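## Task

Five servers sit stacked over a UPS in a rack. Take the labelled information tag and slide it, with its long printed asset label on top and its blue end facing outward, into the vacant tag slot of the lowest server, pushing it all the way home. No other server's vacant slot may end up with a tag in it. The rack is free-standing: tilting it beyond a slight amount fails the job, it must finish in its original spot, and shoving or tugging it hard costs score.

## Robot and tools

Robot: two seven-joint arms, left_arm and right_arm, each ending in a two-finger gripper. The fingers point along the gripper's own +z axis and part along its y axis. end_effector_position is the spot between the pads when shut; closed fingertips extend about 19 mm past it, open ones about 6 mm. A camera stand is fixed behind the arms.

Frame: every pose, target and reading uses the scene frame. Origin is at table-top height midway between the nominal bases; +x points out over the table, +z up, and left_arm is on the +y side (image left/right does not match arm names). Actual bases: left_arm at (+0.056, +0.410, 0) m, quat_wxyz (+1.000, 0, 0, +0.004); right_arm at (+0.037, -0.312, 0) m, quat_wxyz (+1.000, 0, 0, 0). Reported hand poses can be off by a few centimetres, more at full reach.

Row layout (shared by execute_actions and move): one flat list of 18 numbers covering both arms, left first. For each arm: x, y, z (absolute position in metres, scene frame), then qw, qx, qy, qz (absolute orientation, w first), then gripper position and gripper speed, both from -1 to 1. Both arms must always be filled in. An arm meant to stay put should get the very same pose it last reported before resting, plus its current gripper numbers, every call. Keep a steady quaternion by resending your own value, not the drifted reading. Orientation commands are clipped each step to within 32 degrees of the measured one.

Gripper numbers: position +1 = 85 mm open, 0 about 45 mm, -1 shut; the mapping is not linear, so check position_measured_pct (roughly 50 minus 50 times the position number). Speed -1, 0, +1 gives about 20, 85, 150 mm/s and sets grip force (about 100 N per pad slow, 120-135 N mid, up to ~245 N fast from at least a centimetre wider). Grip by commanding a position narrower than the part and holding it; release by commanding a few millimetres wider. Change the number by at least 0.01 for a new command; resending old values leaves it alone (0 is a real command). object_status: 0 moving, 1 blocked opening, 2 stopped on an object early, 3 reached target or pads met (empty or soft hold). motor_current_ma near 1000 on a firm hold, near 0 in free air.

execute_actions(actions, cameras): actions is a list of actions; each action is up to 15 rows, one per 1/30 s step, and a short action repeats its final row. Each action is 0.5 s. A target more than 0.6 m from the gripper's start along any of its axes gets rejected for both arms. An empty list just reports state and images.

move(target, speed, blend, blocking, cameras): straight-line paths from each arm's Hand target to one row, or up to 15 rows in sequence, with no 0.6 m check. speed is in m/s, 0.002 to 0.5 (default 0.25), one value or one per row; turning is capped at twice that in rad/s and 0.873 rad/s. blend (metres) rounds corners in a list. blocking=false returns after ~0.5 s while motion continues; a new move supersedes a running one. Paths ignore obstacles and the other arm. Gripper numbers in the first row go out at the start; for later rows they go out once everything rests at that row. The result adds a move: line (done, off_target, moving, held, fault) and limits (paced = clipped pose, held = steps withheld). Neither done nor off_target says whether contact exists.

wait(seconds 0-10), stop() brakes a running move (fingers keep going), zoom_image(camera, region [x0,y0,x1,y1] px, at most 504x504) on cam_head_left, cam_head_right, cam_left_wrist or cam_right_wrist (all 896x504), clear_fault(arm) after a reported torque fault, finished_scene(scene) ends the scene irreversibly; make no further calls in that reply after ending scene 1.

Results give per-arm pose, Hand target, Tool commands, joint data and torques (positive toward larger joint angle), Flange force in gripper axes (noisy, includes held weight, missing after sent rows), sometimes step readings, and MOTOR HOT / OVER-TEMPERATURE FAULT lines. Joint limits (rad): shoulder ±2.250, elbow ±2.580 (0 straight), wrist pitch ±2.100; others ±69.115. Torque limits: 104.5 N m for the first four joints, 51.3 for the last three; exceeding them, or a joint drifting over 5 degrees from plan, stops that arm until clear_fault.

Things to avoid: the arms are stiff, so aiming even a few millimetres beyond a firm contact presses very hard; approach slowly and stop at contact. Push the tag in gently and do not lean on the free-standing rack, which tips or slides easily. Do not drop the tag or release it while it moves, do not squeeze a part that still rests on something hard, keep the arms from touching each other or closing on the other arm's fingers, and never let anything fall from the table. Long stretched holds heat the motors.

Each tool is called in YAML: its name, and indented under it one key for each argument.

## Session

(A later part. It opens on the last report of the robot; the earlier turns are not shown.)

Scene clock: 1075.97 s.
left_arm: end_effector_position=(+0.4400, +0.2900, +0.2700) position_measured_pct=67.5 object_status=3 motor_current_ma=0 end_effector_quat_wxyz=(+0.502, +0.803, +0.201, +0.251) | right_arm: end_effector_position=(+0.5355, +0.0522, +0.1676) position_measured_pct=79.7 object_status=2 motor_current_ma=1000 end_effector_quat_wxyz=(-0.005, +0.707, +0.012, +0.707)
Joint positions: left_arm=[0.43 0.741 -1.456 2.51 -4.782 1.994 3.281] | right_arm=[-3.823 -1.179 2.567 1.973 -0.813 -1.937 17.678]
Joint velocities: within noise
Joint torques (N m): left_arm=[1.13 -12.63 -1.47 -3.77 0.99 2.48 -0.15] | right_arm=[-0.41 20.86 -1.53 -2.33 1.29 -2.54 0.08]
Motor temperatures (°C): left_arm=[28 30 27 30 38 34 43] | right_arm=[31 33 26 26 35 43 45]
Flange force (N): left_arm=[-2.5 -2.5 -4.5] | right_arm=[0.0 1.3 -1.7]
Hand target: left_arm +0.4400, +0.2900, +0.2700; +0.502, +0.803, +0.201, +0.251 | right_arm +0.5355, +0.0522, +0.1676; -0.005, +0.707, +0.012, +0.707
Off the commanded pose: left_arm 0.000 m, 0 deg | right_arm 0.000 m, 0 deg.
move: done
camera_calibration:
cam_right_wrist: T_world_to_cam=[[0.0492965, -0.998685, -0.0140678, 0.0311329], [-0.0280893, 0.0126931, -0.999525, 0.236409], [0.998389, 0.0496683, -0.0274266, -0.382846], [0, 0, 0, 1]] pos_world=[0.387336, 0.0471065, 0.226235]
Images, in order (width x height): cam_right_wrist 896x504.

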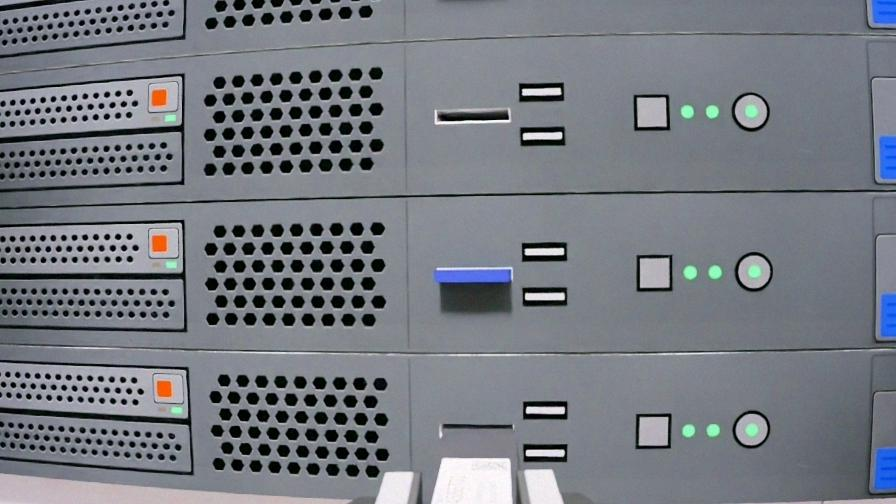

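move:
  target:
    - [0.44,0.29,0.27,0.5,0.8,0.2,0.25,-0.35,-0.5,0.5362,0.0527,0.1677,-0.0063,0.7071,0.01067,0.7071,-0.62,-1]
    - [0.44,0.29,0.27,0.5,0.8,0.2,0.25,-0.35,-0.5,0.5382,0.0527,0.1677,-0.0063,0.7071,0.01067,0.7071,-0.62,-1]
  speed: 0.01
  cameras: ["cam_right_wrist","cam_left_wrist"]

zoom_image:
  camera: "cam_right_wrist"
  region: [435, 415, 480, 445]

zoom_image:
  camera: "cam_right_wrist"
  region: [480, 415, 525, 445]

zoom_image:
  camera: "cam_left_wrist"
  region: [480, 345, 520, 385]

Scene clock: 1091.17 s.
left_arm: end_effector_position=(+0.4400, +0.2900, +0.2700) position_measured_pct=67.5 object_status=3 motor_current_ma=0 end_effector_quat_wxyz=(+0.502, +0.803, +0.201, +0.251) | right_arm: end_effector_position=(+0.5382, +0.0528, +0.1677) position_measured_pct=79.7 object_status=2 motor_current_ma=1000 end_effector_quat_wxyz=(-0.006, +0.707, +0.011, +0.707)
Joint positions: left_arm=[0.43 0.741 -1.456 2.51 -4.782 1.994 3.281] | right_arm=[-3.82 -1.178 2.569 1.967 -0.808 -1.931 17.679]
Joint velocities: within noise
Joint torques (N m): left_arm=[1.09 -12.57 -1.51 -3.77 1 2.48 -0.2] | right_arm=[3.05 21.71 0.3 -4.12 1.23 -2.5 0.08]
Motor temperatures (°C): left_arm=[28 30 27 30 38 34 43] | right_arm=[31 33 26 26 35 43 45]
Flange force (N): left_arm=[-2.4 -2.0 -4.3] | right_arm=[-0.1 0.7 -10.9]
Hand target: left_arm +0.4400, +0.2900, +0.2700; +0.502, +0.803, +0.201, +0.251 | right_arm +0.5382, +0.0527, +0.1677; -0.006, +0.707, +0.011, +0.707
Off the commanded pose: left_arm 0.000 m, 0 deg | right_arm 0.000 m, 0 deg.
move: done
camera_calibration:
cam_left_wrist: T_world_to_cam=[[0.0865339, -0.412922, 0.906646, -0.159378], [-0.793436, -0.578913, -0.187931, 0.624043], [0.60247, -0.703104, -0.377723, 0.187646], [0, 0, 0, 1]] pos_world=[0.395879, 0.42739, 0.332655]
cam_right_wrist: T_world_to_cam=[[0.0494449, -0.998634, -0.0168732, 0.0319719], [-0.0281269, 0.0154949, -0.999484, 0.236447], [0.998381, 0.049894, -0.0273223, -0.38549], [0, 0, 0, 1]] pos_world=[0.389936, 0.0474982, 0.226332]
Images, in order (width x height): cam_left_wrist 896x504, cam_right_wrist 896x504.

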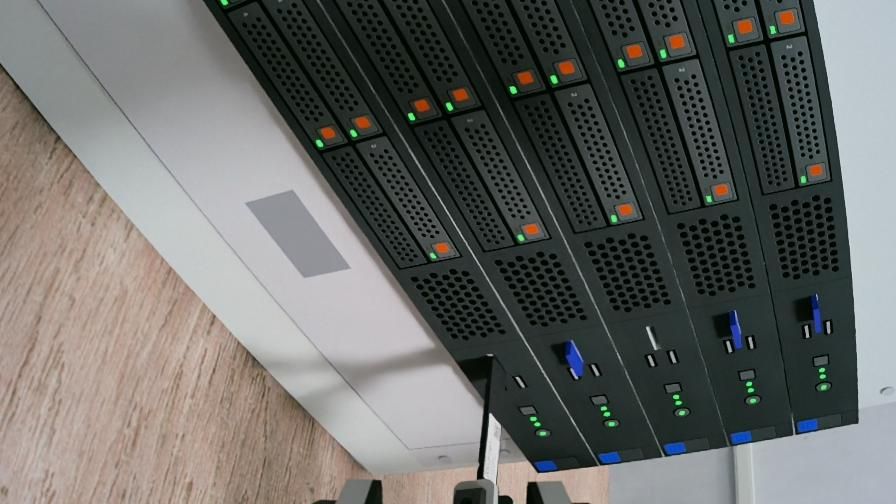

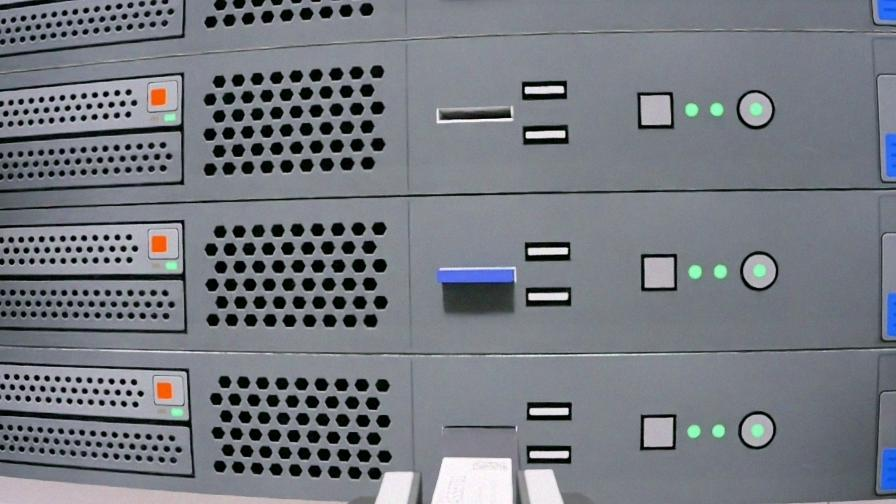

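Scaled by 11.200 from the camera's 896x504 image, which has a finer 1280x720 frame.

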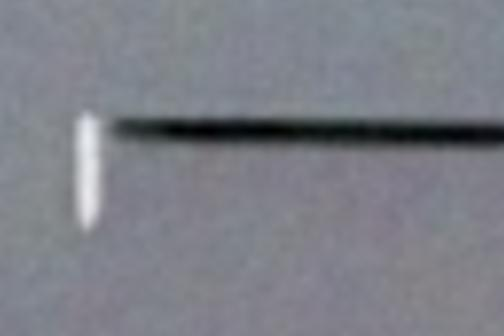

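Scaled by 11.200 from the camera's 896x504 image, which has a finer 1280x720 frame.

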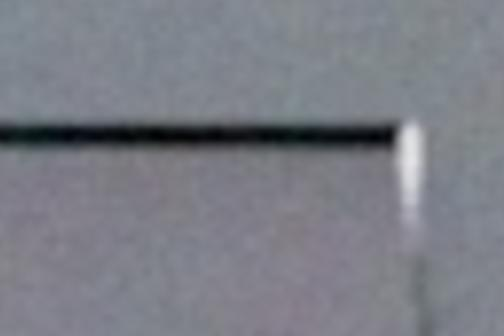

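Scaled by 12.600 from the camera's 896x504 image, which has a finer 1280x720 frame.

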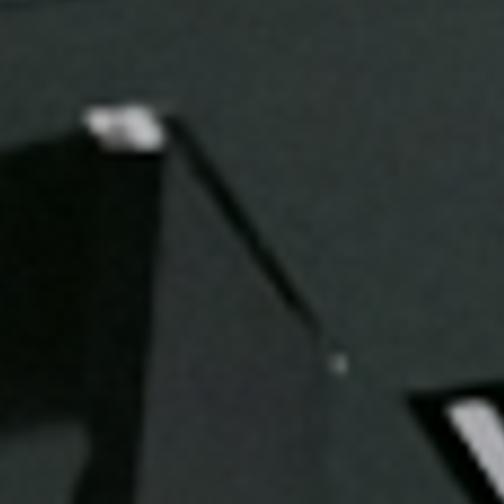

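move:
  target:
    - [0.44,0.29,0.27,0.5,0.8,0.2,0.25,-0.35,-0.5,0.5342,0.0527,0.1677,-0.0063,0.7071,0.01067,0.7071,-0.62,-1]
    - [0.44,0.29,0.27,0.5,0.8,0.2,0.25,-0.35,-0.5,0.5342,0.0527,0.1737,-0.0063,0.7071,0.01067,0.7071,-0.62,-1]
    - [0.44,0.29,0.27,0.5,0.8,0.2,0.25,-0.35,-0.5,0.5382,0.0527,0.1737,-0.0063,0.7071,0.01067,0.7071,-0.62,-1]
  speed: [0.02,0.02,0.01]
  cameras: ["cam_left_wrist"]

zoom_image:
  camera: "cam_left_wrist"
  region: [470, 340, 530, 400]

Scene clock: 1114.73 s.
left_arm: end_effector_position=(+0.4400, +0.2900, +0.2700) position_measured_pct=67.5 object_status=3 motor_current_ma=0 end_effector_quat_wxyz=(+0.502, +0.803, +0.201, +0.251) | right_arm: end_effector_position=(+0.5381, +0.0528, +0.1737) position_measured_pct=79.7 object_status=2 motor_current_ma=1000 end_effector_quat_wxyz=(-0.006, +0.707, +0.011, +0.707)
Joint positions: left_arm=[0.43 0.741 -1.456 2.51 -4.782 1.994 3.281] | right_arm=[-3.818 -1.163 2.564 1.973 -0.813 -1.926 17.686]
Joint velocities: within noise
Joint torques (N m): left_arm=[1.09 -12.6 -1.44 -3.8 0.99 2.47 -0.17] | right_arm=[3.52 21.8 0.67 -4.44 1.32 -2.5 0.07]
Motor temperatures (°C): left_arm=[28 30 27 30 38 34 43] | right_arm=[31 33 26 26 35 43 45]
Flange force (N): left_arm=[-2.6 -2.0 -4.4] | right_arm=[-0.1 0.5 -12.4]
Hand target: left_arm +0.4400, +0.2900, +0.2700; +0.502, +0.803, +0.201, +0.251 | right_arm +0.5382, +0.0527, +0.1737; -0.006, +0.707, +0.011, +0.707
Off the commanded pose: left_arm 0.000 m, 0 deg | right_arm 0.000 m, 0 deg.
move: done
camera_calibration:
cam_left_wrist: T_world_to_cam=[[0.0865339, -0.412922, 0.906646, -0.159378], [-0.793436, -0.578913, -0.187931, 0.624043], [0.60247, -0.703104, -0.377723, 0.187646], [0, 0, 0, 1]] pos_world=[0.395879, 0.42739, 0.332655]
Images, in order (width x height): cam_left_wrist 896x504.

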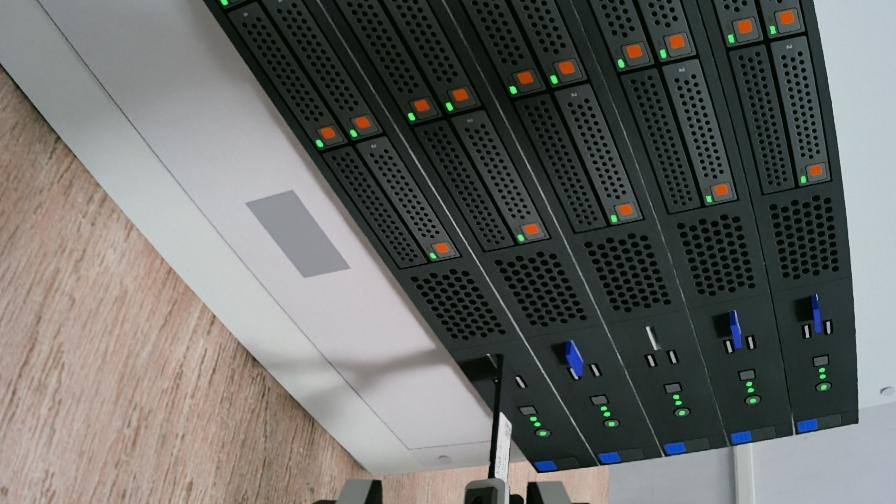

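Scaled by 8.400 from the camera's 896x504 image, which has a finer 1280x720 frame.

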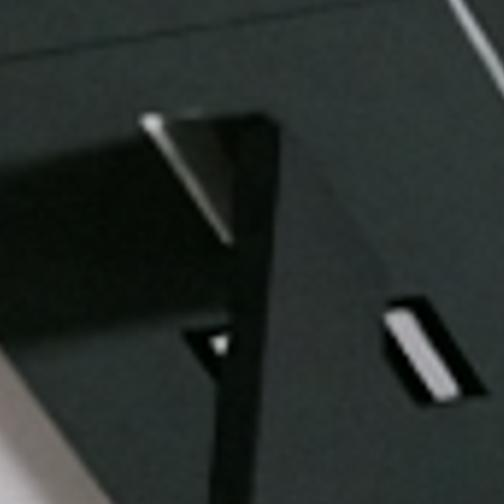

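move:
  target:
    - [0.44,0.29,0.27,0.5,0.8,0.2,0.25,-0.35,-0.5,0.5352,0.0527,0.1737,-0.0063,0.7071,0.01067,0.7071,-0.62,-1]
    - [0.44,0.29,0.27,0.5,0.8,0.2,0.25,-0.35,-0.5,0.5352,0.0527,0.1680,-0.0063,0.7071,0.01067,0.7071,-0.62,-1]
    - [0.44,0.29,0.27,0.5,0.8,0.2,0.25,-0.35,-0.5,0.5380,0.0527,0.1680,-0.0063,0.7071,0.01067,0.7071,-0.62,-1]
  speed: [0.02,0.02,0.01]
  cameras: []

move:
  target: [0.44,0.29,0.27,0.5,0.8,0.2,0.25,-0.35,-0.5,0.5380,0.0527,0.1682,-0.0063,0.7071,0.01067,0.7071,-0.62,-1]
  speed: 0.01
  cameras: []

move:
  target: [0.44,0.29,0.27,0.5,0.8,0.2,0.25,-0.35,-0.5,0.5380,0.0527,0.1684,-0.0063,0.7071,0.01067,0.7071,-0.62,-1]
  speed: 0.01
  cameras: []

move:
  target: [0.44,0.29,0.27,0.5,0.8,0.2,0.25,-0.35,-0.5,0.5380,0.0527,0.1686,-0.0063,0.7071,0.01067,0.7071,-0.62,-1]
  speed: 0.01
  cameras: ["cam_right_wrist","cam_left_wrist"]

zoom_image:
  camera: "cam_right_wrist"
  region: [425, 410, 525, 470]

zoom_image:
  camera: "cam_left_wrist"
  region: [480, 345, 520, 385]

Scene clock: 1166.37 s.
left_arm: end_effector_position=(+0.4400, +0.2900, +0.2700) position_measured_pct=67.5 object_status=3 motor_current_ma=0 end_effector_quat_wxyz=(+0.502, +0.803, +0.201, +0.251) | right_arm: end_effector_position=(+0.5380, +0.0527, +0.1680) position_measured_pct=79.7 object_status=2 motor_current_ma=1000 end_effector_quat_wxyz=(-0.006, +0.707, +0.011, +0.707)
Joint positions: left_arm=[0.43 0.741 -1.456 2.51 -4.782 1.994 3.281] | right_arm=[-3.82 -1.177 2.569 1.968 -0.809 -1.931 17.679]
Joint velocities: within noise
Joint torques (N m): left_arm=[1.06 -12.6 -1.43 -3.79 0.98 2.5 -0.17] | right_arm=[-0.25 20.91 -1.42 -2.4 1.19 -2.58 0.09]
Motor temperatures (°C): left_arm=[28 30 27 30 38 34 43] | right_arm=[31 33 26 26 35 43 45]
Flange force (N): left_arm=[-2.6 -1.8 -4.3] | right_arm=[0.0 1.1 -1.7]
Hand target: left_arm +0.4400, +0.2900, +0.2700; +0.502, +0.803, +0.201, +0.251 | right_arm +0.5380, +0.0527, +0.1680; -0.006, +0.707, +0.011, +0.707
Off the commanded pose: left_arm 0.000 m, 0 deg | right_arm 0.000 m, 0 deg.
move: done
No camera images: "cameras" was empty.

Scene clock: 1167.07 s.
left_arm: end_effector_position=(+0.4400, +0.2900, +0.2700) position_measured_pct=67.5 object_status=3 motor_current_ma=0 end_effector_quat_wxyz=(+0.502, +0.803, +0.201, +0.251) | right_arm: end_effector_position=(+0.5380, +0.0527, +0.1682) position_measured_pct=79.7 object_status=2 motor_current_ma=1000 end_effector_quat_wxyz=(-0.006, +0.707, +0.011, +0.707)
Joint positions: left_arm=[0.43 0.741 -1.456 2.51 -4.782 1.994 3.281] | right_arm=[-3.82 -1.177 2.568 1.968 -0.809 -1.931 17.68]
Joint velocities: within noise
Joint torques (N m): left_arm=[1.12 -12.63 -1.47 -3.82 0.96 2.44 -0.18] | right_arm=[-0.41 20.89 -1.42 -2.34 1.26 -2.59 0.07]
Motor temperatures (°C): left_arm=[28 30 27 30 38 34 43] | right_arm=[31 33 26 26 35 43 45]
Flange force (N): left_arm=[-2.5 -2.3 -4.3] | right_arm=[0.1 1.1 -1.5]
Hand target: left_arm +0.4400, +0.2900, +0.2700; +0.502, +0.803, +0.201, +0.251 | right_arm +0.5380, +0.0527, +0.1682; -0.006, +0.707, +0.011, +0.707
Off the commanded pose: left_arm 0.000 m, 0 deg | right_arm 0.000 m, 0 deg.
move: done
No camera images: "cameras" was empty.

Scene clock: 1167.77 s.
left_arm: end_effector_position=(+0.4400, +0.2900, +0.2700) position_measured_pct=67.5 object_status=3 motor_current_ma=0 end_effector_quat_wxyz=(+0.502, +0.803, +0.201, +0.251) | right_arm: end_effector_position=(+0.5380, +0.0527, +0.1684) position_measured_pct=79.7 object_status=2 motor_current_ma=1000 end_effector_quat_wxyz=(-0.006, +0.707, +0.011, +0.707)
Joint positions: left_arm=[0.43 0.741 -1.456 2.51 -4.782 1.994 3.281] | right_arm=[-3.82 -1.176 2.568 1.968 -0.809 -1.931 17.68]
Joint velocities: within noise
Joint torques (N m): left_arm=[1.11 -12.61 -1.45 -3.78 0.99 2.46 -0.15] | right_arm=[-0.43 20.94 -1.45 -2.41 1.26 -2.6 0.07]
Motor temperatures (°C): left_arm=[28 30 27 30 38 34 43] | right_arm=[31 33 26 26 35 43 45]
Flange force (N): left_arm=[-2.6 -2.3 -4.5] | right_arm=[0.1 1.3 -1.5]
Hand target: left_arm +0.4400, +0.2900, +0.2700; +0.502, +0.803, +0.201, +0.251 | right_arm +0.5380, +0.0527, +0.1684; -0.006, +0.707, +0.011, +0.707
Off the commanded pose: left_arm 0.000 m, 0 deg | right_arm 0.000 m, 0 deg.
move: done
No camera images: "cameras" was empty.

Scene clock: 1168.47 s.
left_arm: end_effector_position=(+0.4400, +0.2900, +0.2700) position_measured_pct=67.5 object_status=3 motor_current_ma=0 end_effector_quat_wxyz=(+0.502, +0.803, +0.201, +0.251) | right_arm: end_effector_position=(+0.5380, +0.0527, +0.1686) position_measured_pct=79.7 object_status=2 motor_current_ma=1000 end_effector_quat_wxyz=(-0.006, +0.707, +0.011, +0.707)
Joint positions: left_arm=[0.43 0.741 -1.456 2.51 -4.782 1.994 3.281] | right_arm=[-3.82 -1.176 2.568 1.969 -0.809 -1.931 17.68]
Joint velocities: within noise
Joint torques (N m): left_arm=[1.1 -12.61 -1.48 -3.77 0.97 2.48 -0.15] | right_arm=[-0.45 21.07 -1.5 -2.45 1.31 -2.62 0.06]
Motor temperatures (°C): left_arm=[28 30 27 30 38 34 43] | right_arm=[31 33 26 26 35 43 45]
Flange force (N): left_arm=[-2.5 -2.3 -4.3] | right_arm=[-0.2 1.3 -1.6]
Hand target: left_arm +0.4400, +0.2900, +0.2700; +0.502, +0.803, +0.201, +0.251 | right_arm +0.5380, +0.0527, +0.1686; -0.006, +0.707, +0.011, +0.707
Off the commanded pose: left_arm 0.000 m, 0 deg | right_arm 0.000 m, 0 deg.
move: done
camera_calibration:
cam_left_wrist: T_world_to_cam=[[0.0865339, -0.412922, 0.906646, -0.159378], [-0.793436, -0.578913, -0.187931, 0.624043], [0.60247, -0.703104, -0.377723, 0.187646], [0, 0, 0, 1]] pos_world=[0.395879, 0.42739, 0.332655]
cam_right_wrist: T_world_to_cam=[[0.0493453, -0.998639, -0.0168665, 0.032028], [-0.0281251, 0.0154911, -0.999484, 0.237243], [0.998386, 0.0497942, -0.0273224, -0.385366], [0, 0, 0, 1]] pos_world=[0.389836, 0.0474983, 0.227132]
Images, in order (width x height): cam_left_wrist 896x504, cam_right_wrist 896x504.

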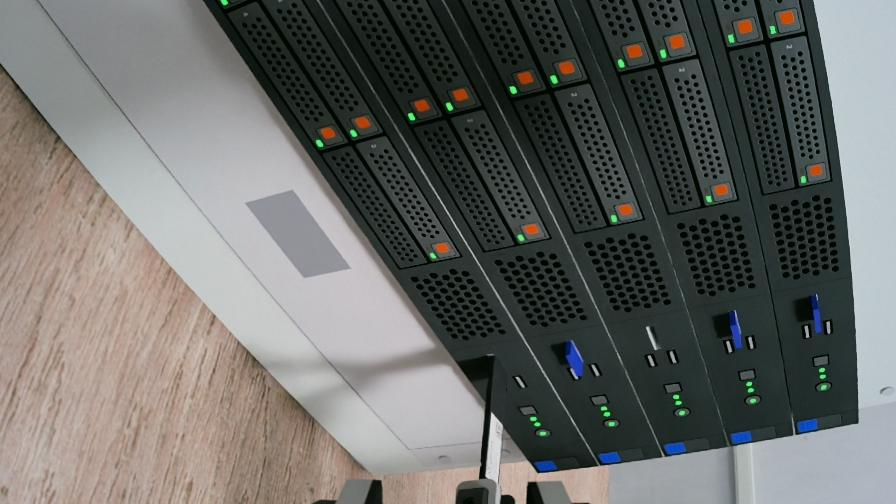

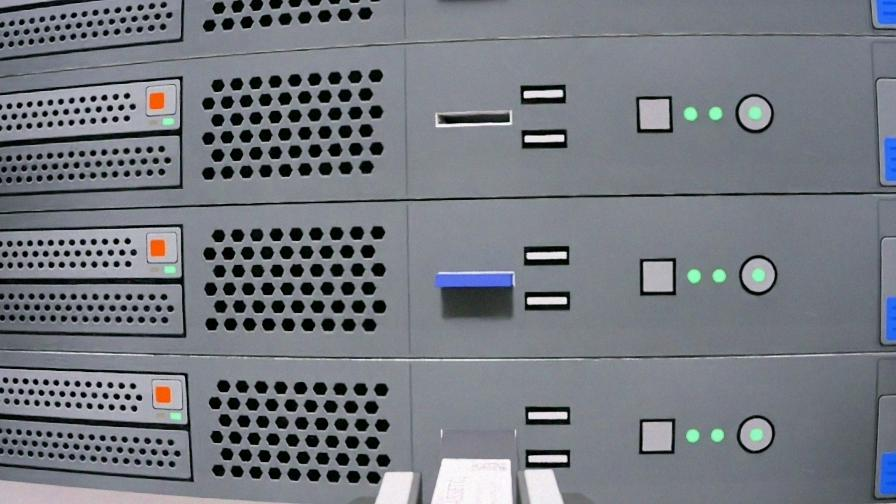

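Scaled by 5.040 from the camera's 896x504 image, which has a finer 1280x720 frame.

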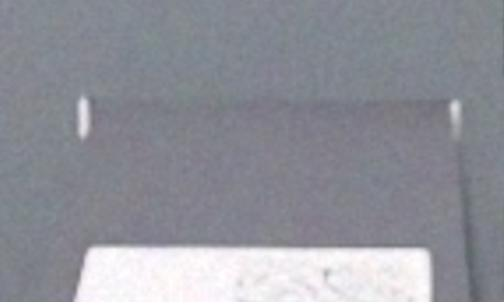

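Scaled by 12.600 from the camera's 896x504 image, which has a finer 1280x720 frame.

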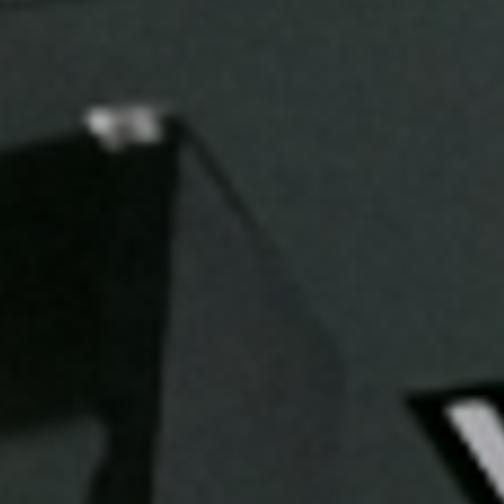

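move:
  target:
    - [0.44,0.29,0.27,0.5,0.8,0.2,0.25,-0.35,-0.5,0.5370,0.0527,0.1682,-0.0063,0.7071,0.01067,0.7071,-0.62,-1]
    - [0.44,0.29,0.27,0.5,0.8,0.2,0.25,-0.35,-0.5,0.5388,0.0527,0.1682,-0.0063,0.7071,0.01067,0.7071,-0.62,-1]
  speed: [0.02,0.01]
  cameras: ["cam_right_wrist","cam_left_wrist"]

zoom_image:
  camera: "cam_right_wrist"
  region: [425, 410, 525, 470]

zoom_image:
  camera: "cam_left_wrist"
  region: [480, 345, 520, 385]

Scene clock: 1180.83 s.
left_arm: end_effector_position=(+0.4400, +0.2900, +0.2700) position_measured_pct=67.5 object_status=3 motor_current_ma=0 end_effector_quat_wxyz=(+0.502, +0.803, +0.201, +0.251) | right_arm: end_effector_position=(+0.5388, +0.0527, +0.1682) position_measured_pct=79.7 object_status=2 motor_current_ma=1000 end_effector_quat_wxyz=(-0.006, +0.707, +0.011, +0.707)
Joint positions: left_arm=[0.43 0.741 -1.456 2.51 -4.782 1.994 3.281] | right_arm=[-3.819 -1.177 2.569 1.967 -0.807 -1.929 17.681]
Joint velocities: within noise
Joint torques (N m): left_arm=[1.08 -12.6 -1.47 -3.8 1.01 2.47 -0.16] | right_arm=[-0.43 20.95 -1.51 -2.44 1.28 -2.54 0.08]
Motor temperatures (°C): left_arm=[28 30 27 30 38 34 43] | right_arm=[31 33 26 26 35 43 45]
Flange force (N): left_arm=[-2.6 -2.2 -4.4] | right_arm=[0.0 1.4 -1.7]
Hand target: left_arm +0.4400, +0.2900, +0.2700; +0.502, +0.803, +0.201, +0.251 | right_arm +0.5388, +0.0527, +0.1682; -0.006, +0.707, +0.011, +0.707
Off the commanded pose: left_arm 0.000 m, 0 deg | right_arm 0.000 m, 0 deg.
move: done
camera_calibration:
cam_left_wrist: T_world_to_cam=[[0.0865339, -0.412922, 0.906646, -0.159378], [-0.793436, -0.578913, -0.187931, 0.624043], [0.60247, -0.703104, -0.377723, 0.187646], [0, 0, 0, 1]] pos_world=[0.395879, 0.42739, 0.332655]
cam_right_wrist: T_world_to_cam=[[0.0493453, -0.998639, -0.0168665, 0.0319818], [-0.0281251, 0.0154911, -0.999484, 0.236866], [0.998386, 0.0497942, -0.0273224, -0.386175], [0, 0, 0, 1]] pos_world=[0.390636, 0.0474983, 0.226732]
Images, in order (width x height): cam_left_wrist 896x504, cam_right_wrist 896x504.

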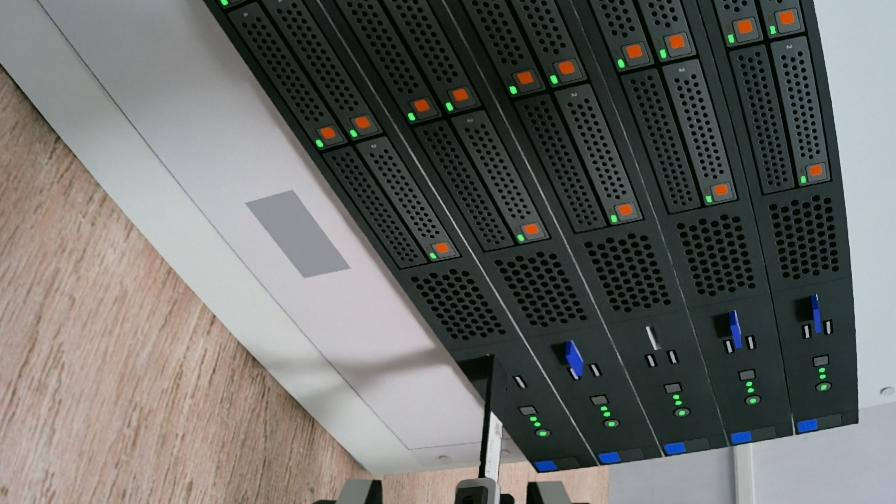

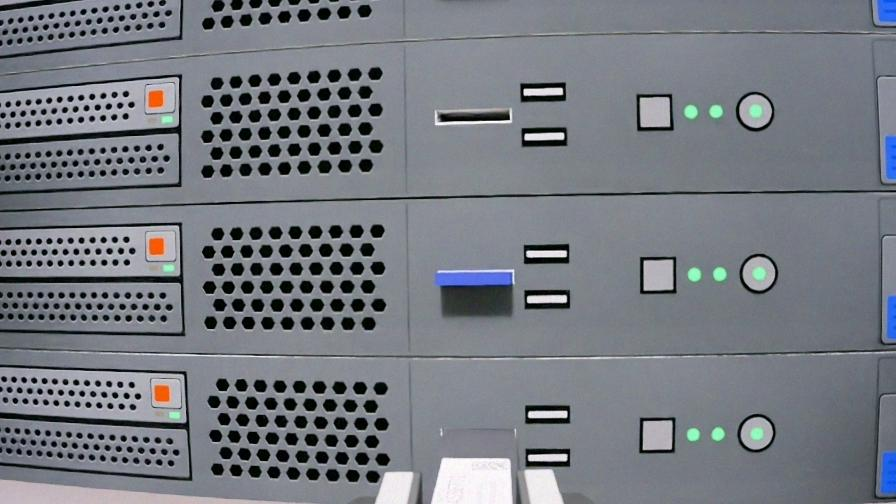

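Scaled by 5.040 from the camera's 896x504 image, which has a finer 1280x720 frame.

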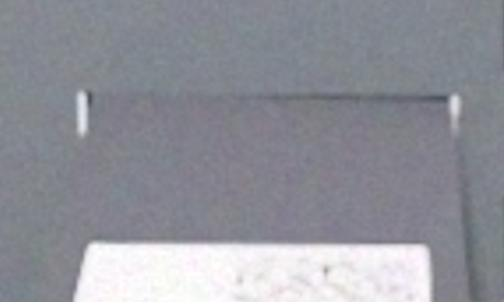

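Scaled by 12.600 from the camera's 896x504 image, which has a finer 1280x720 frame.

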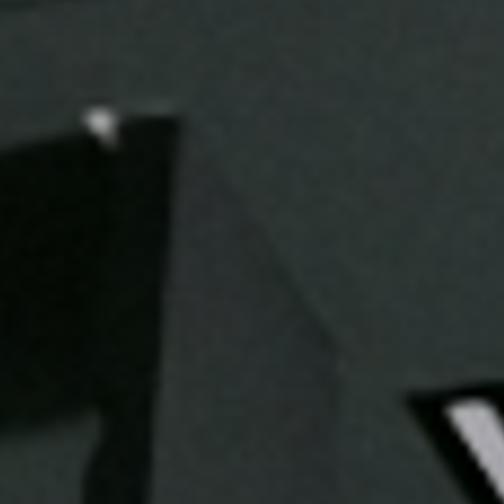

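move:
  target: [0.44,0.29,0.27,0.5,0.8,0.2,0.25,-0.35,-0.5,0.5402,0.0527,0.1682,-0.0063,0.7071,0.01067,0.7071,-0.62,-1]
  speed: 0.01
  cameras: ["cam_right_wrist","cam_left_wrist"]

zoom_image:
  camera: "cam_right_wrist"
  region: [425, 410, 525, 470]

zoom_image:
  camera: "cam_left_wrist"
  region: [480, 345, 520, 385]

Scene clock: 1190.73 s.
left_arm: end_effector_position=(+0.4400, +0.2900, +0.2700) position_measured_pct=67.5 object_status=3 motor_current_ma=0 end_effector_quat_wxyz=(+0.502, +0.803, +0.201, +0.251) | right_arm: end_effector_position=(+0.5402, +0.0527, +0.1682) position_measured_pct=79.7 object_status=2 motor_current_ma=1000 end_effector_quat_wxyz=(-0.006, +0.707, +0.011, +0.707)
Joint positions: left_arm=[0.43 0.741 -1.456 2.51 -4.782 1.994 3.281] | right_arm=[-3.817 -1.176 2.57 1.965 -0.805 -1.925 17.682]
Joint velocities: within noise
Joint torques (N m): left_arm=[1.13 -12.62 -1.45 -3.78 1.01 2.46 -0.17] | right_arm=[-0.42 20.95 -1.45 -2.49 1.29 -2.57 0.06]
Motor temperatures (°C): left_arm=[28 30 27 30 38 34 43] | right_arm=[31 33 26 26 35 43 45]
Flange force (N): left_arm=[-2.5 -2.3 -4.6] | right_arm=[0.2 1.4 -1.7]
Hand target: left_arm +0.4400, +0.2900, +0.2700; +0.502, +0.803, +0.201, +0.251 | right_arm +0.5402, +0.0527, +0.1682; -0.006, +0.707, +0.011, +0.707
Off the commanded pose: left_arm 0.000 m, 0 deg | right_arm 0.000 m, 0 deg.
move: done
camera_calibration:
cam_left_wrist: T_world_to_cam=[[0.0865339, -0.412922, 0.906646, -0.159378], [-0.793436, -0.578913, -0.187931, 0.624043], [0.60247, -0.703104, -0.377723, 0.187646], [0, 0, 0, 1]] pos_world=[0.395879, 0.42739, 0.332655]
cam_right_wrist: T_world_to_cam=[[0.0493453, -0.998639, -0.0168665, 0.0319127], [-0.0281251, 0.0154911, -0.999484, 0.236905], [0.998386, 0.0497942, -0.0273224, -0.387573], [0, 0, 0, 1]] pos_world=[0.392036, 0.0474983, 0.226732]
Images, in order (width x height): cam_left_wrist 896x504, cam_right_wrist 896x504.

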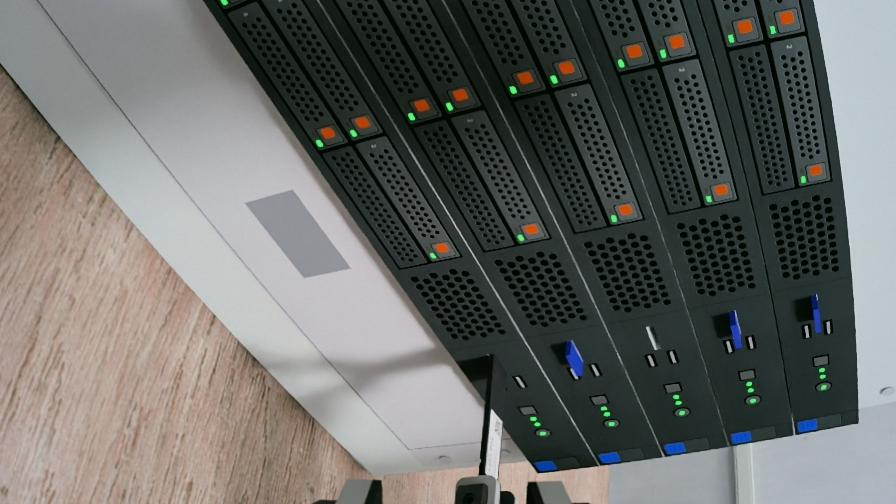

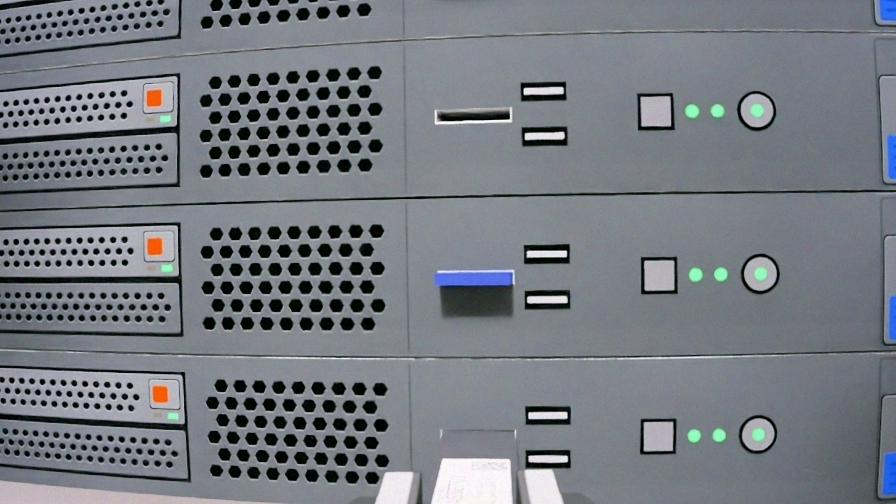

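Scaled by 5.040 from the camera's 896x504 image, which has a finer 1280x720 frame.

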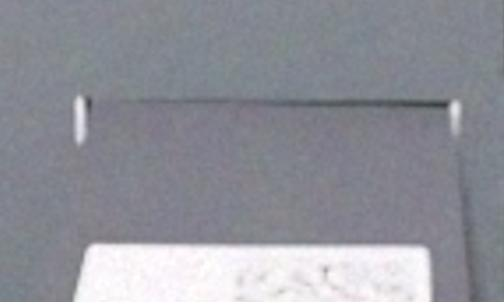

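Scaled by 12.600 from the camera's 896x504 image, which has a finer 1280x720 frame.

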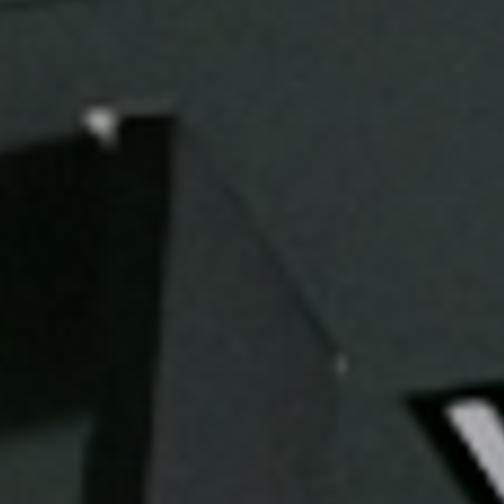

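move:
  target: [0.44,0.29,0.27,0.5,0.8,0.2,0.25,-0.35,-0.5,0.5450,0.0527,0.1681,-0.0063,0.7071,0.01067,0.7071,-0.62,-1]
  speed: 0.012
  cameras: ["cam_right_wrist"]

Scene clock: 1198.27 s.
left_arm: end_effector_position=(+0.4400, +0.2900, +0.2700) position_measured_pct=67.5 object_status=3 motor_current_ma=0 end_effector_quat_wxyz=(+0.502, +0.803, +0.201, +0.251) | right_arm: end_effector_position=(+0.5450, +0.0527, +0.1681) position_measured_pct=79.7 object_status=2 motor_current_ma=1000 end_effector_quat_wxyz=(-0.006, +0.707, +0.011, +0.707)
Joint positions: left_arm=[0.43 0.741 -1.456 2.51 -4.782 1.994 3.281] | right_arm=[-3.811 -1.175 2.575 1.957 -0.797 -1.914 17.688]
Joint velocities: within noise
Joint torques (N m): left_arm=[1.07 -12.58 -1.45 -3.79 1 2.46 -0.16] | right_arm=[-0.5 21 -1.52 -2.52 1.29 -2.55 0.05]
Motor temperatures (°C): left_arm=[28 30 27 30 38 34 43] | right_arm=[31 33 26 26 35 43 45]
Flange force (N): left_arm=[-2.7 -2.0 -4.5] | right_arm=[0.2 1.4 -1.4]
Hand target: left_arm +0.4400, +0.2900, +0.2700; +0.502, +0.803, +0.201, +0.251 | right_arm +0.5450, +0.0527, +0.1681; -0.006, +0.707, +0.011, +0.707
Off the commanded pose: left_arm 0.000 m, 0 deg | right_arm 0.000 m, 0 deg.
move: done
camera_calibration:
cam_right_wrist: T_world_to_cam=[[0.0493453, -0.998639, -0.0168665, 0.0316758], [-0.0281251, 0.0154911, -0.999484, 0.23704], [0.998386, 0.0497942, -0.0273224, -0.392365], [0, 0, 0, 1]] pos_world=[0.396836, 0.0474983, 0.226732]
Images, in order (width x height): cam_right_wrist 896x504.

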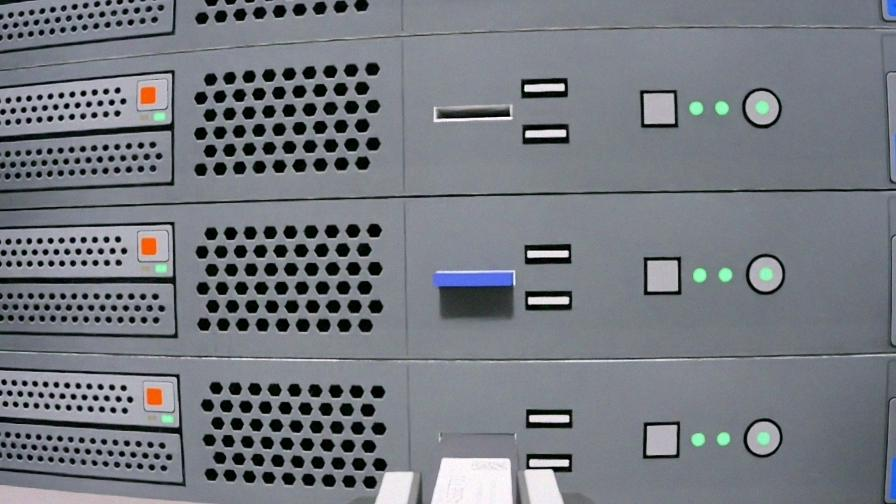

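move:
  target: [0.44,0.29,0.27,0.5,0.8,0.2,0.25,-0.35,-0.5,0.5540,0.0527,0.1680,-0.0063,0.7071,0.01067,0.7071,-0.62,-1]
  speed: 0.015
  cameras: ["cam_right_wrist"]

zoom_image:
  camera: "cam_right_wrist"
  region: [425, 410, 525, 470]

Scene clock: 1207.53 s.
left_arm: end_effector_position=(+0.4400, +0.2900, +0.2700) position_measured_pct=67.5 object_status=3 motor_current_ma=0 end_effector_quat_wxyz=(+0.502, +0.803, +0.201, +0.251) | right_arm: end_effector_position=(+0.5540, +0.0528, +0.1680) position_measured_pct=79.7 object_status=2 motor_current_ma=1000 end_effector_quat_wxyz=(-0.006, +0.707, +0.011, +0.707)
Joint positions: left_arm=[0.43 0.741 -1.456 2.51 -4.782 1.994 3.281] | right_arm=[-3.8 -1.173 2.583 1.942 -0.781 -1.892 17.698]
Joint velocities: within noise
Joint torques (N m): left_arm=[1.13 -12.62 -1.48 -3.82 1 2.5 -0.16] | right_arm=[11.09 23.49 4.65 -7.57 0.32 -3.11 0.05]
Motor temperatures (°C): left_arm=[28 30 27 30 38 34 43] | right_arm=[31 33 26 26 35 43 45]
Flange force (N): left_arm=[-2.7 -2.5 -4.5] | right_arm=[-0.6 -4.0 -27.1]
Hand target: left_arm +0.4400, +0.2900, +0.2700; +0.502, +0.803, +0.201, +0.251 | right_arm +0.5540, +0.0527, +0.1680; -0.006, +0.707, +0.011, +0.707
Off the commanded pose: left_arm 0.000 m, 0 deg | right_arm 0.000 m, 0 deg.
move: done
camera_calibration:
cam_right_wrist: T_world_to_cam=[[0.0494449, -0.998634, -0.0168732, 0.0311957], [-0.0281269, 0.0154949, -0.999484, 0.237191], [0.998381, 0.049894, -0.0273223, -0.401257], [0, 0, 0, 1]] pos_world=[0.405736, 0.0474982, 0.226632]
Images, in order (width x height): cam_right_wrist 896x504.

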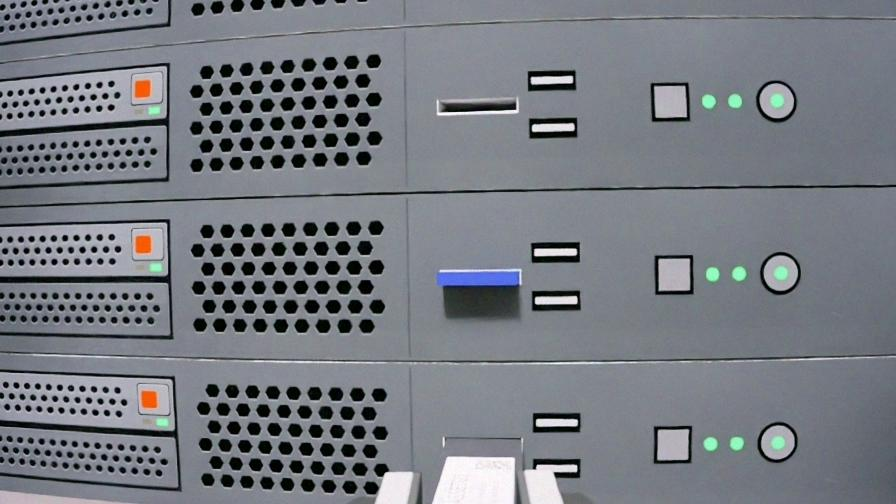

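Scaled by 5.040 from the camera's 896x504 image, which has a finer 1280x720 frame.

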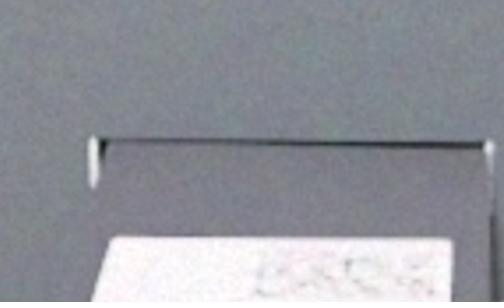

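move:
  target:
    - [0.44,0.29,0.27,0.5,0.8,0.2,0.25,-0.35,-0.5,0.5510,0.0527,0.1680,-0.0063,0.7071,0.01067,0.7071,-0.62,-1]
    - [0.44,0.29,0.27,0.5,0.8,0.2,0.25,-0.35,-0.5,0.5510,0.0519,0.1680,-0.01054,0.7071,0.01492,0.7071,-0.62,-1]
  speed: 0.01
  cameras: ["cam_right_wrist"]

zoom_image:
  camera: "cam_right_wrist"
  region: [425, 420, 525, 480]

zoom_image:
  camera: "cam_right_wrist"
  region: [360, 400, 590, 504]

Scene clock: 1226.43 s.
left_arm: end_effector_position=(+0.4400, +0.2900, +0.2700) position_measured_pct=67.5 object_status=3 motor_current_ma=0 end_effector_quat_wxyz=(+0.502, +0.803, +0.201, +0.251) | right_arm: end_effector_position=(+0.5510, +0.0519, +0.1680) position_measured_pct=79.7 object_status=2 motor_current_ma=1000 end_effector_quat_wxyz=(-0.011, +0.707, +0.015, +0.707)
Joint positions: left_arm=[0.43 0.741 -1.456 2.51 -4.782 1.994 3.281] | right_arm=[-3.799 -1.172 2.585 1.96 -0.773 -1.897 17.688]
Joint velocities: within noise
Joint torques (N m): left_arm=[1.09 -12.59 -1.46 -3.8 1.01 2.49 -0.15] | right_arm=[2.14 17.39 -0.12 4.07 -4.51 -5.3 0.04]
Motor temperatures (°C): left_arm=[28 30 27 30 38 34 43] | right_arm=[31 33 26 26 35 43 45]
Flange force (N): left_arm=[-2.7 -2.1 -4.5] | right_arm=[0.2 -19.1 23.4]
Hand target: left_arm +0.4400, +0.2900, +0.2700; +0.502, +0.803, +0.201, +0.251 | right_arm +0.5510, +0.0519, +0.1680; -0.011, +0.707, +0.015, +0.707
Off the commanded pose: left_arm 0.000 m, 0 deg | right_arm 0.000 m, 0 deg.
move: done
camera_calibration:
cam_right_wrist: T_world_to_cam=[[0.061345, -0.997974, -0.0169003, 0.0239202], [-0.0284119, 0.0151793, -0.999481, 0.237278], [0.997712, 0.0617933, -0.0274232, -0.398487], [0, 0, 0, 1]] pos_world=[0.402849, 0.0448939, 0.226632]
Images, in order (width x height): cam_right_wrist 896x504.

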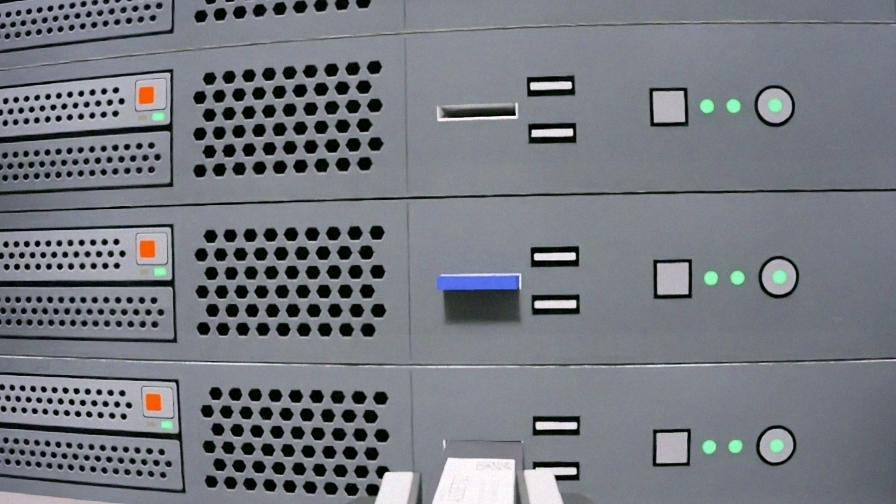

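Scaled by 5.040 from the camera's 896x504 image, which has a finer 1280x720 frame.

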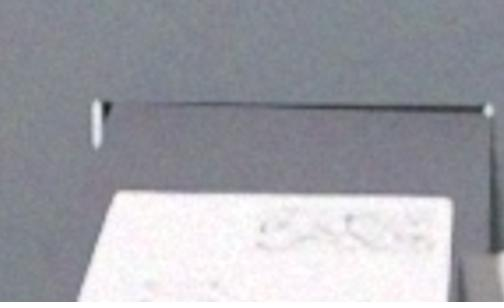

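Scaled by 2.191 from the camera's 896x504 image, which has a finer 1280x720 frame.

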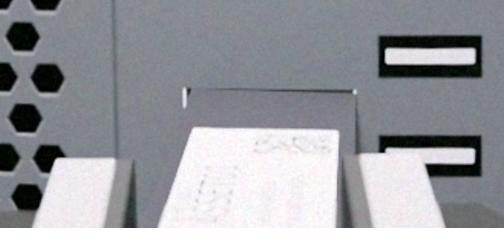

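move:
  target:
    - [0.44,0.29,0.27,0.5,0.8,0.2,0.25,-0.35,-0.5,0.5510,0.0525,0.1680,-0.01054,0.7071,0.01492,0.7071,-0.62,-1]
  speed: 0.01
  cameras: ["cam_right_wrist"]

zoom_image:
  camera: "cam_right_wrist"
  region: [425, 420, 525, 480]

Scene clock: 1239.17 s.
left_arm: end_effector_position=(+0.4400, +0.2900, +0.2700) position_measured_pct=67.5 object_status=3 motor_current_ma=0 end_effector_quat_wxyz=(+0.502, +0.803, +0.201, +0.251) | right_arm: end_effector_position=(+0.5510, +0.0525, +0.1680) position_measured_pct=79.7 object_status=2 motor_current_ma=1000 end_effector_quat_wxyz=(-0.011, +0.707, +0.015, +0.707)
Joint positions: left_arm=[0.43 0.741 -1.456 2.51 -4.782 1.994 3.281] | right_arm=[-3.799 -1.172 2.585 1.958 -0.774 -1.897 17.689]
Joint velocities: within noise
Joint torques (N m): left_arm=[1.09 -12.57 -1.5 -3.77 1 2.48 -0.16] | right_arm=[0.96 18.41 -0.76 2.19 -2.63 -4.41 0.07]
Motor temperatures (°C): left_arm=[28 30 27 30 38 34 43] | right_arm=[31 33 26 26 35 43 45]
Flange force (N): left_arm=[-2.5 -2.2 -4.4] | right_arm=[0.3 -12.7 16.4]
Hand target: left_arm +0.4400, +0.2900, +0.2700; +0.502, +0.803, +0.201, +0.251 | right_arm +0.5510, +0.0525, +0.1680; -0.011, +0.707, +0.015, +0.707
Off the commanded pose: left_arm 0.000 m, 0 deg | right_arm 0.000 m, 0 deg.
move: done
camera_calibration:
cam_right_wrist: T_world_to_cam=[[0.0612455, -0.99798, -0.0168925, 0.0245577], [-0.02841, 0.0151744, -0.999481, 0.237269], [0.997718, 0.0616937, -0.0274233, -0.398522], [0, 0, 0, 1]] pos_world=[0.402849, 0.0454939, 0.226632]
Images, in order (width x height): cam_right_wrist 896x504.

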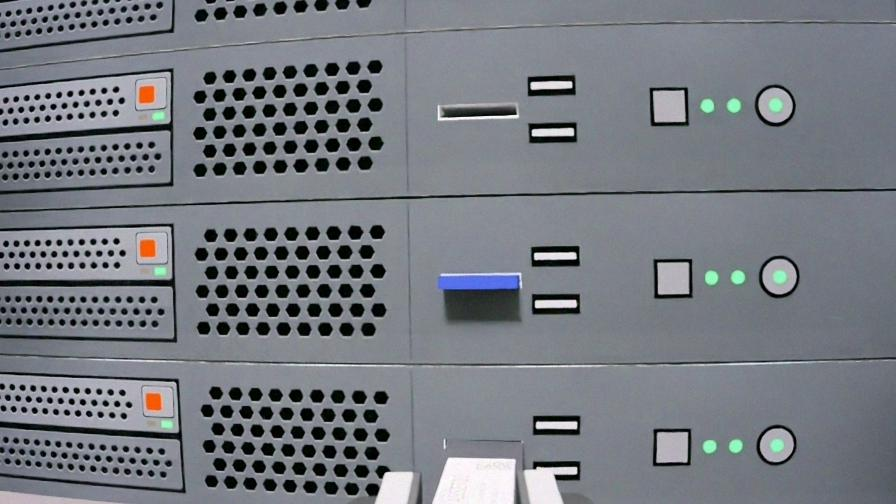

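Scaled by 5.040 from the camera's 896x504 image, which has a finer 1280x720 frame.

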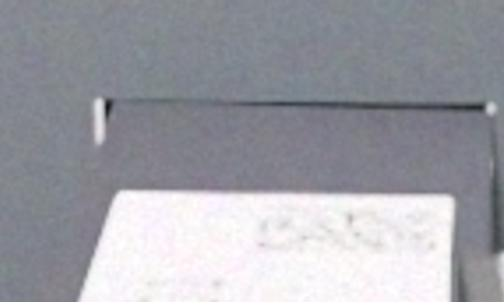

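move:
  target:
    - [0.44,0.29,0.27,0.5,0.8,0.2,0.25,-0.35,-0.5,0.5518,0.0535,0.1680,-0.01054,0.7071,0.01492,0.7071,-0.62,-1]
  speed: 0.01
  cameras: ["cam_right_wrist"]

zoom_image:
  camera: "cam_right_wrist"
  region: [425, 420, 525, 480]

Scene clock: 1246.73 s.
left_arm: end_effector_position=(+0.4400, +0.2900, +0.2700) position_measured_pct=67.5 object_status=3 motor_current_ma=0 end_effector_quat_wxyz=(+0.502, +0.803, +0.201, +0.251) | right_arm: end_effector_position=(+0.5518, +0.0535, +0.1680) position_measured_pct=79.7 object_status=2 motor_current_ma=1000 end_effector_quat_wxyz=(-0.011, +0.707, +0.015, +0.707)
Joint positions: left_arm=[0.43 0.741 -1.456 2.51 -4.782 1.994 3.281] | right_arm=[-3.8 -1.172 2.585 1.954 -0.773 -1.894 17.692]
Joint velocities: within noise
Joint torques (N m): left_arm=[1.09 -12.6 -1.49 -3.77 1.02 2.48 -0.16] | right_arm=[3.4 21.87 0.53 -4.53 1.32 -2.38 -0.01]
Motor temperatures (°C): left_arm=[28 30 27 30 38 34 43] | right_arm=[31 33 26 26 35 43 45]
Flange force (N): left_arm=[-2.5 -2.2 -4.5] | right_arm=[0.2 0.2 -12.0]
Hand target: left_arm +0.4400, +0.2900, +0.2700; +0.502, +0.803, +0.201, +0.251 | right_arm +0.5518, +0.0535, +0.1680; -0.011, +0.707, +0.015, +0.707
Off the commanded pose: left_arm 0.000 m, 0 deg | right_arm 0.000 m, 0 deg.
move: done
camera_calibration:
cam_right_wrist: T_world_to_cam=[[0.061345, -0.997974, -0.0169003, 0.0254662], [-0.0284119, 0.0151793, -0.999481, 0.237177], [0.997712, 0.0617933, -0.0274232, -0.399387], [0, 0, 0, 1]] pos_world=[0.403649, 0.0464939, 0.226532]
Images, in order (width x height): cam_right_wrist 896x504.

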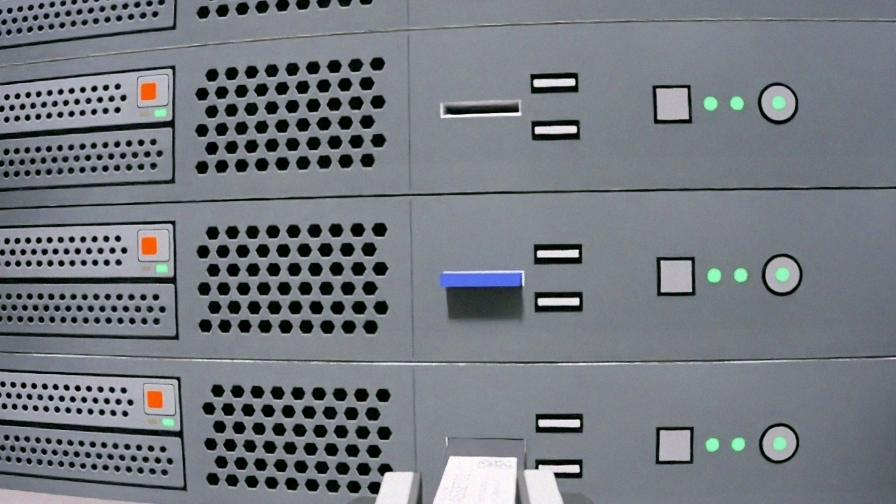

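Scaled by 5.040 from the camera's 896x504 image, which has a finer 1280x720 frame.

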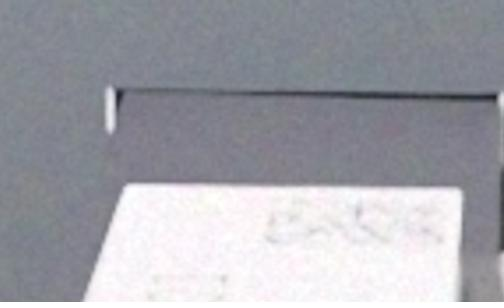

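zoom_image:
  camera: "cam_right_wrist"
  region: [425, 255, 540, 335]

Scaled by 4.383 from the camera's 896x504 image, which has a finer 1280x720 frame.

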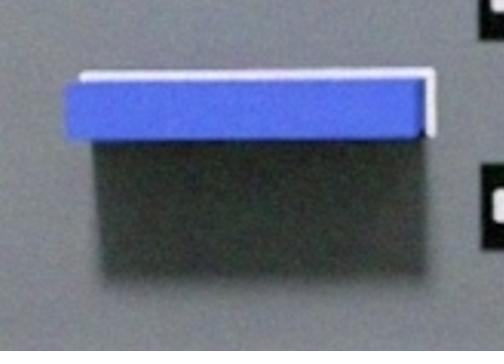

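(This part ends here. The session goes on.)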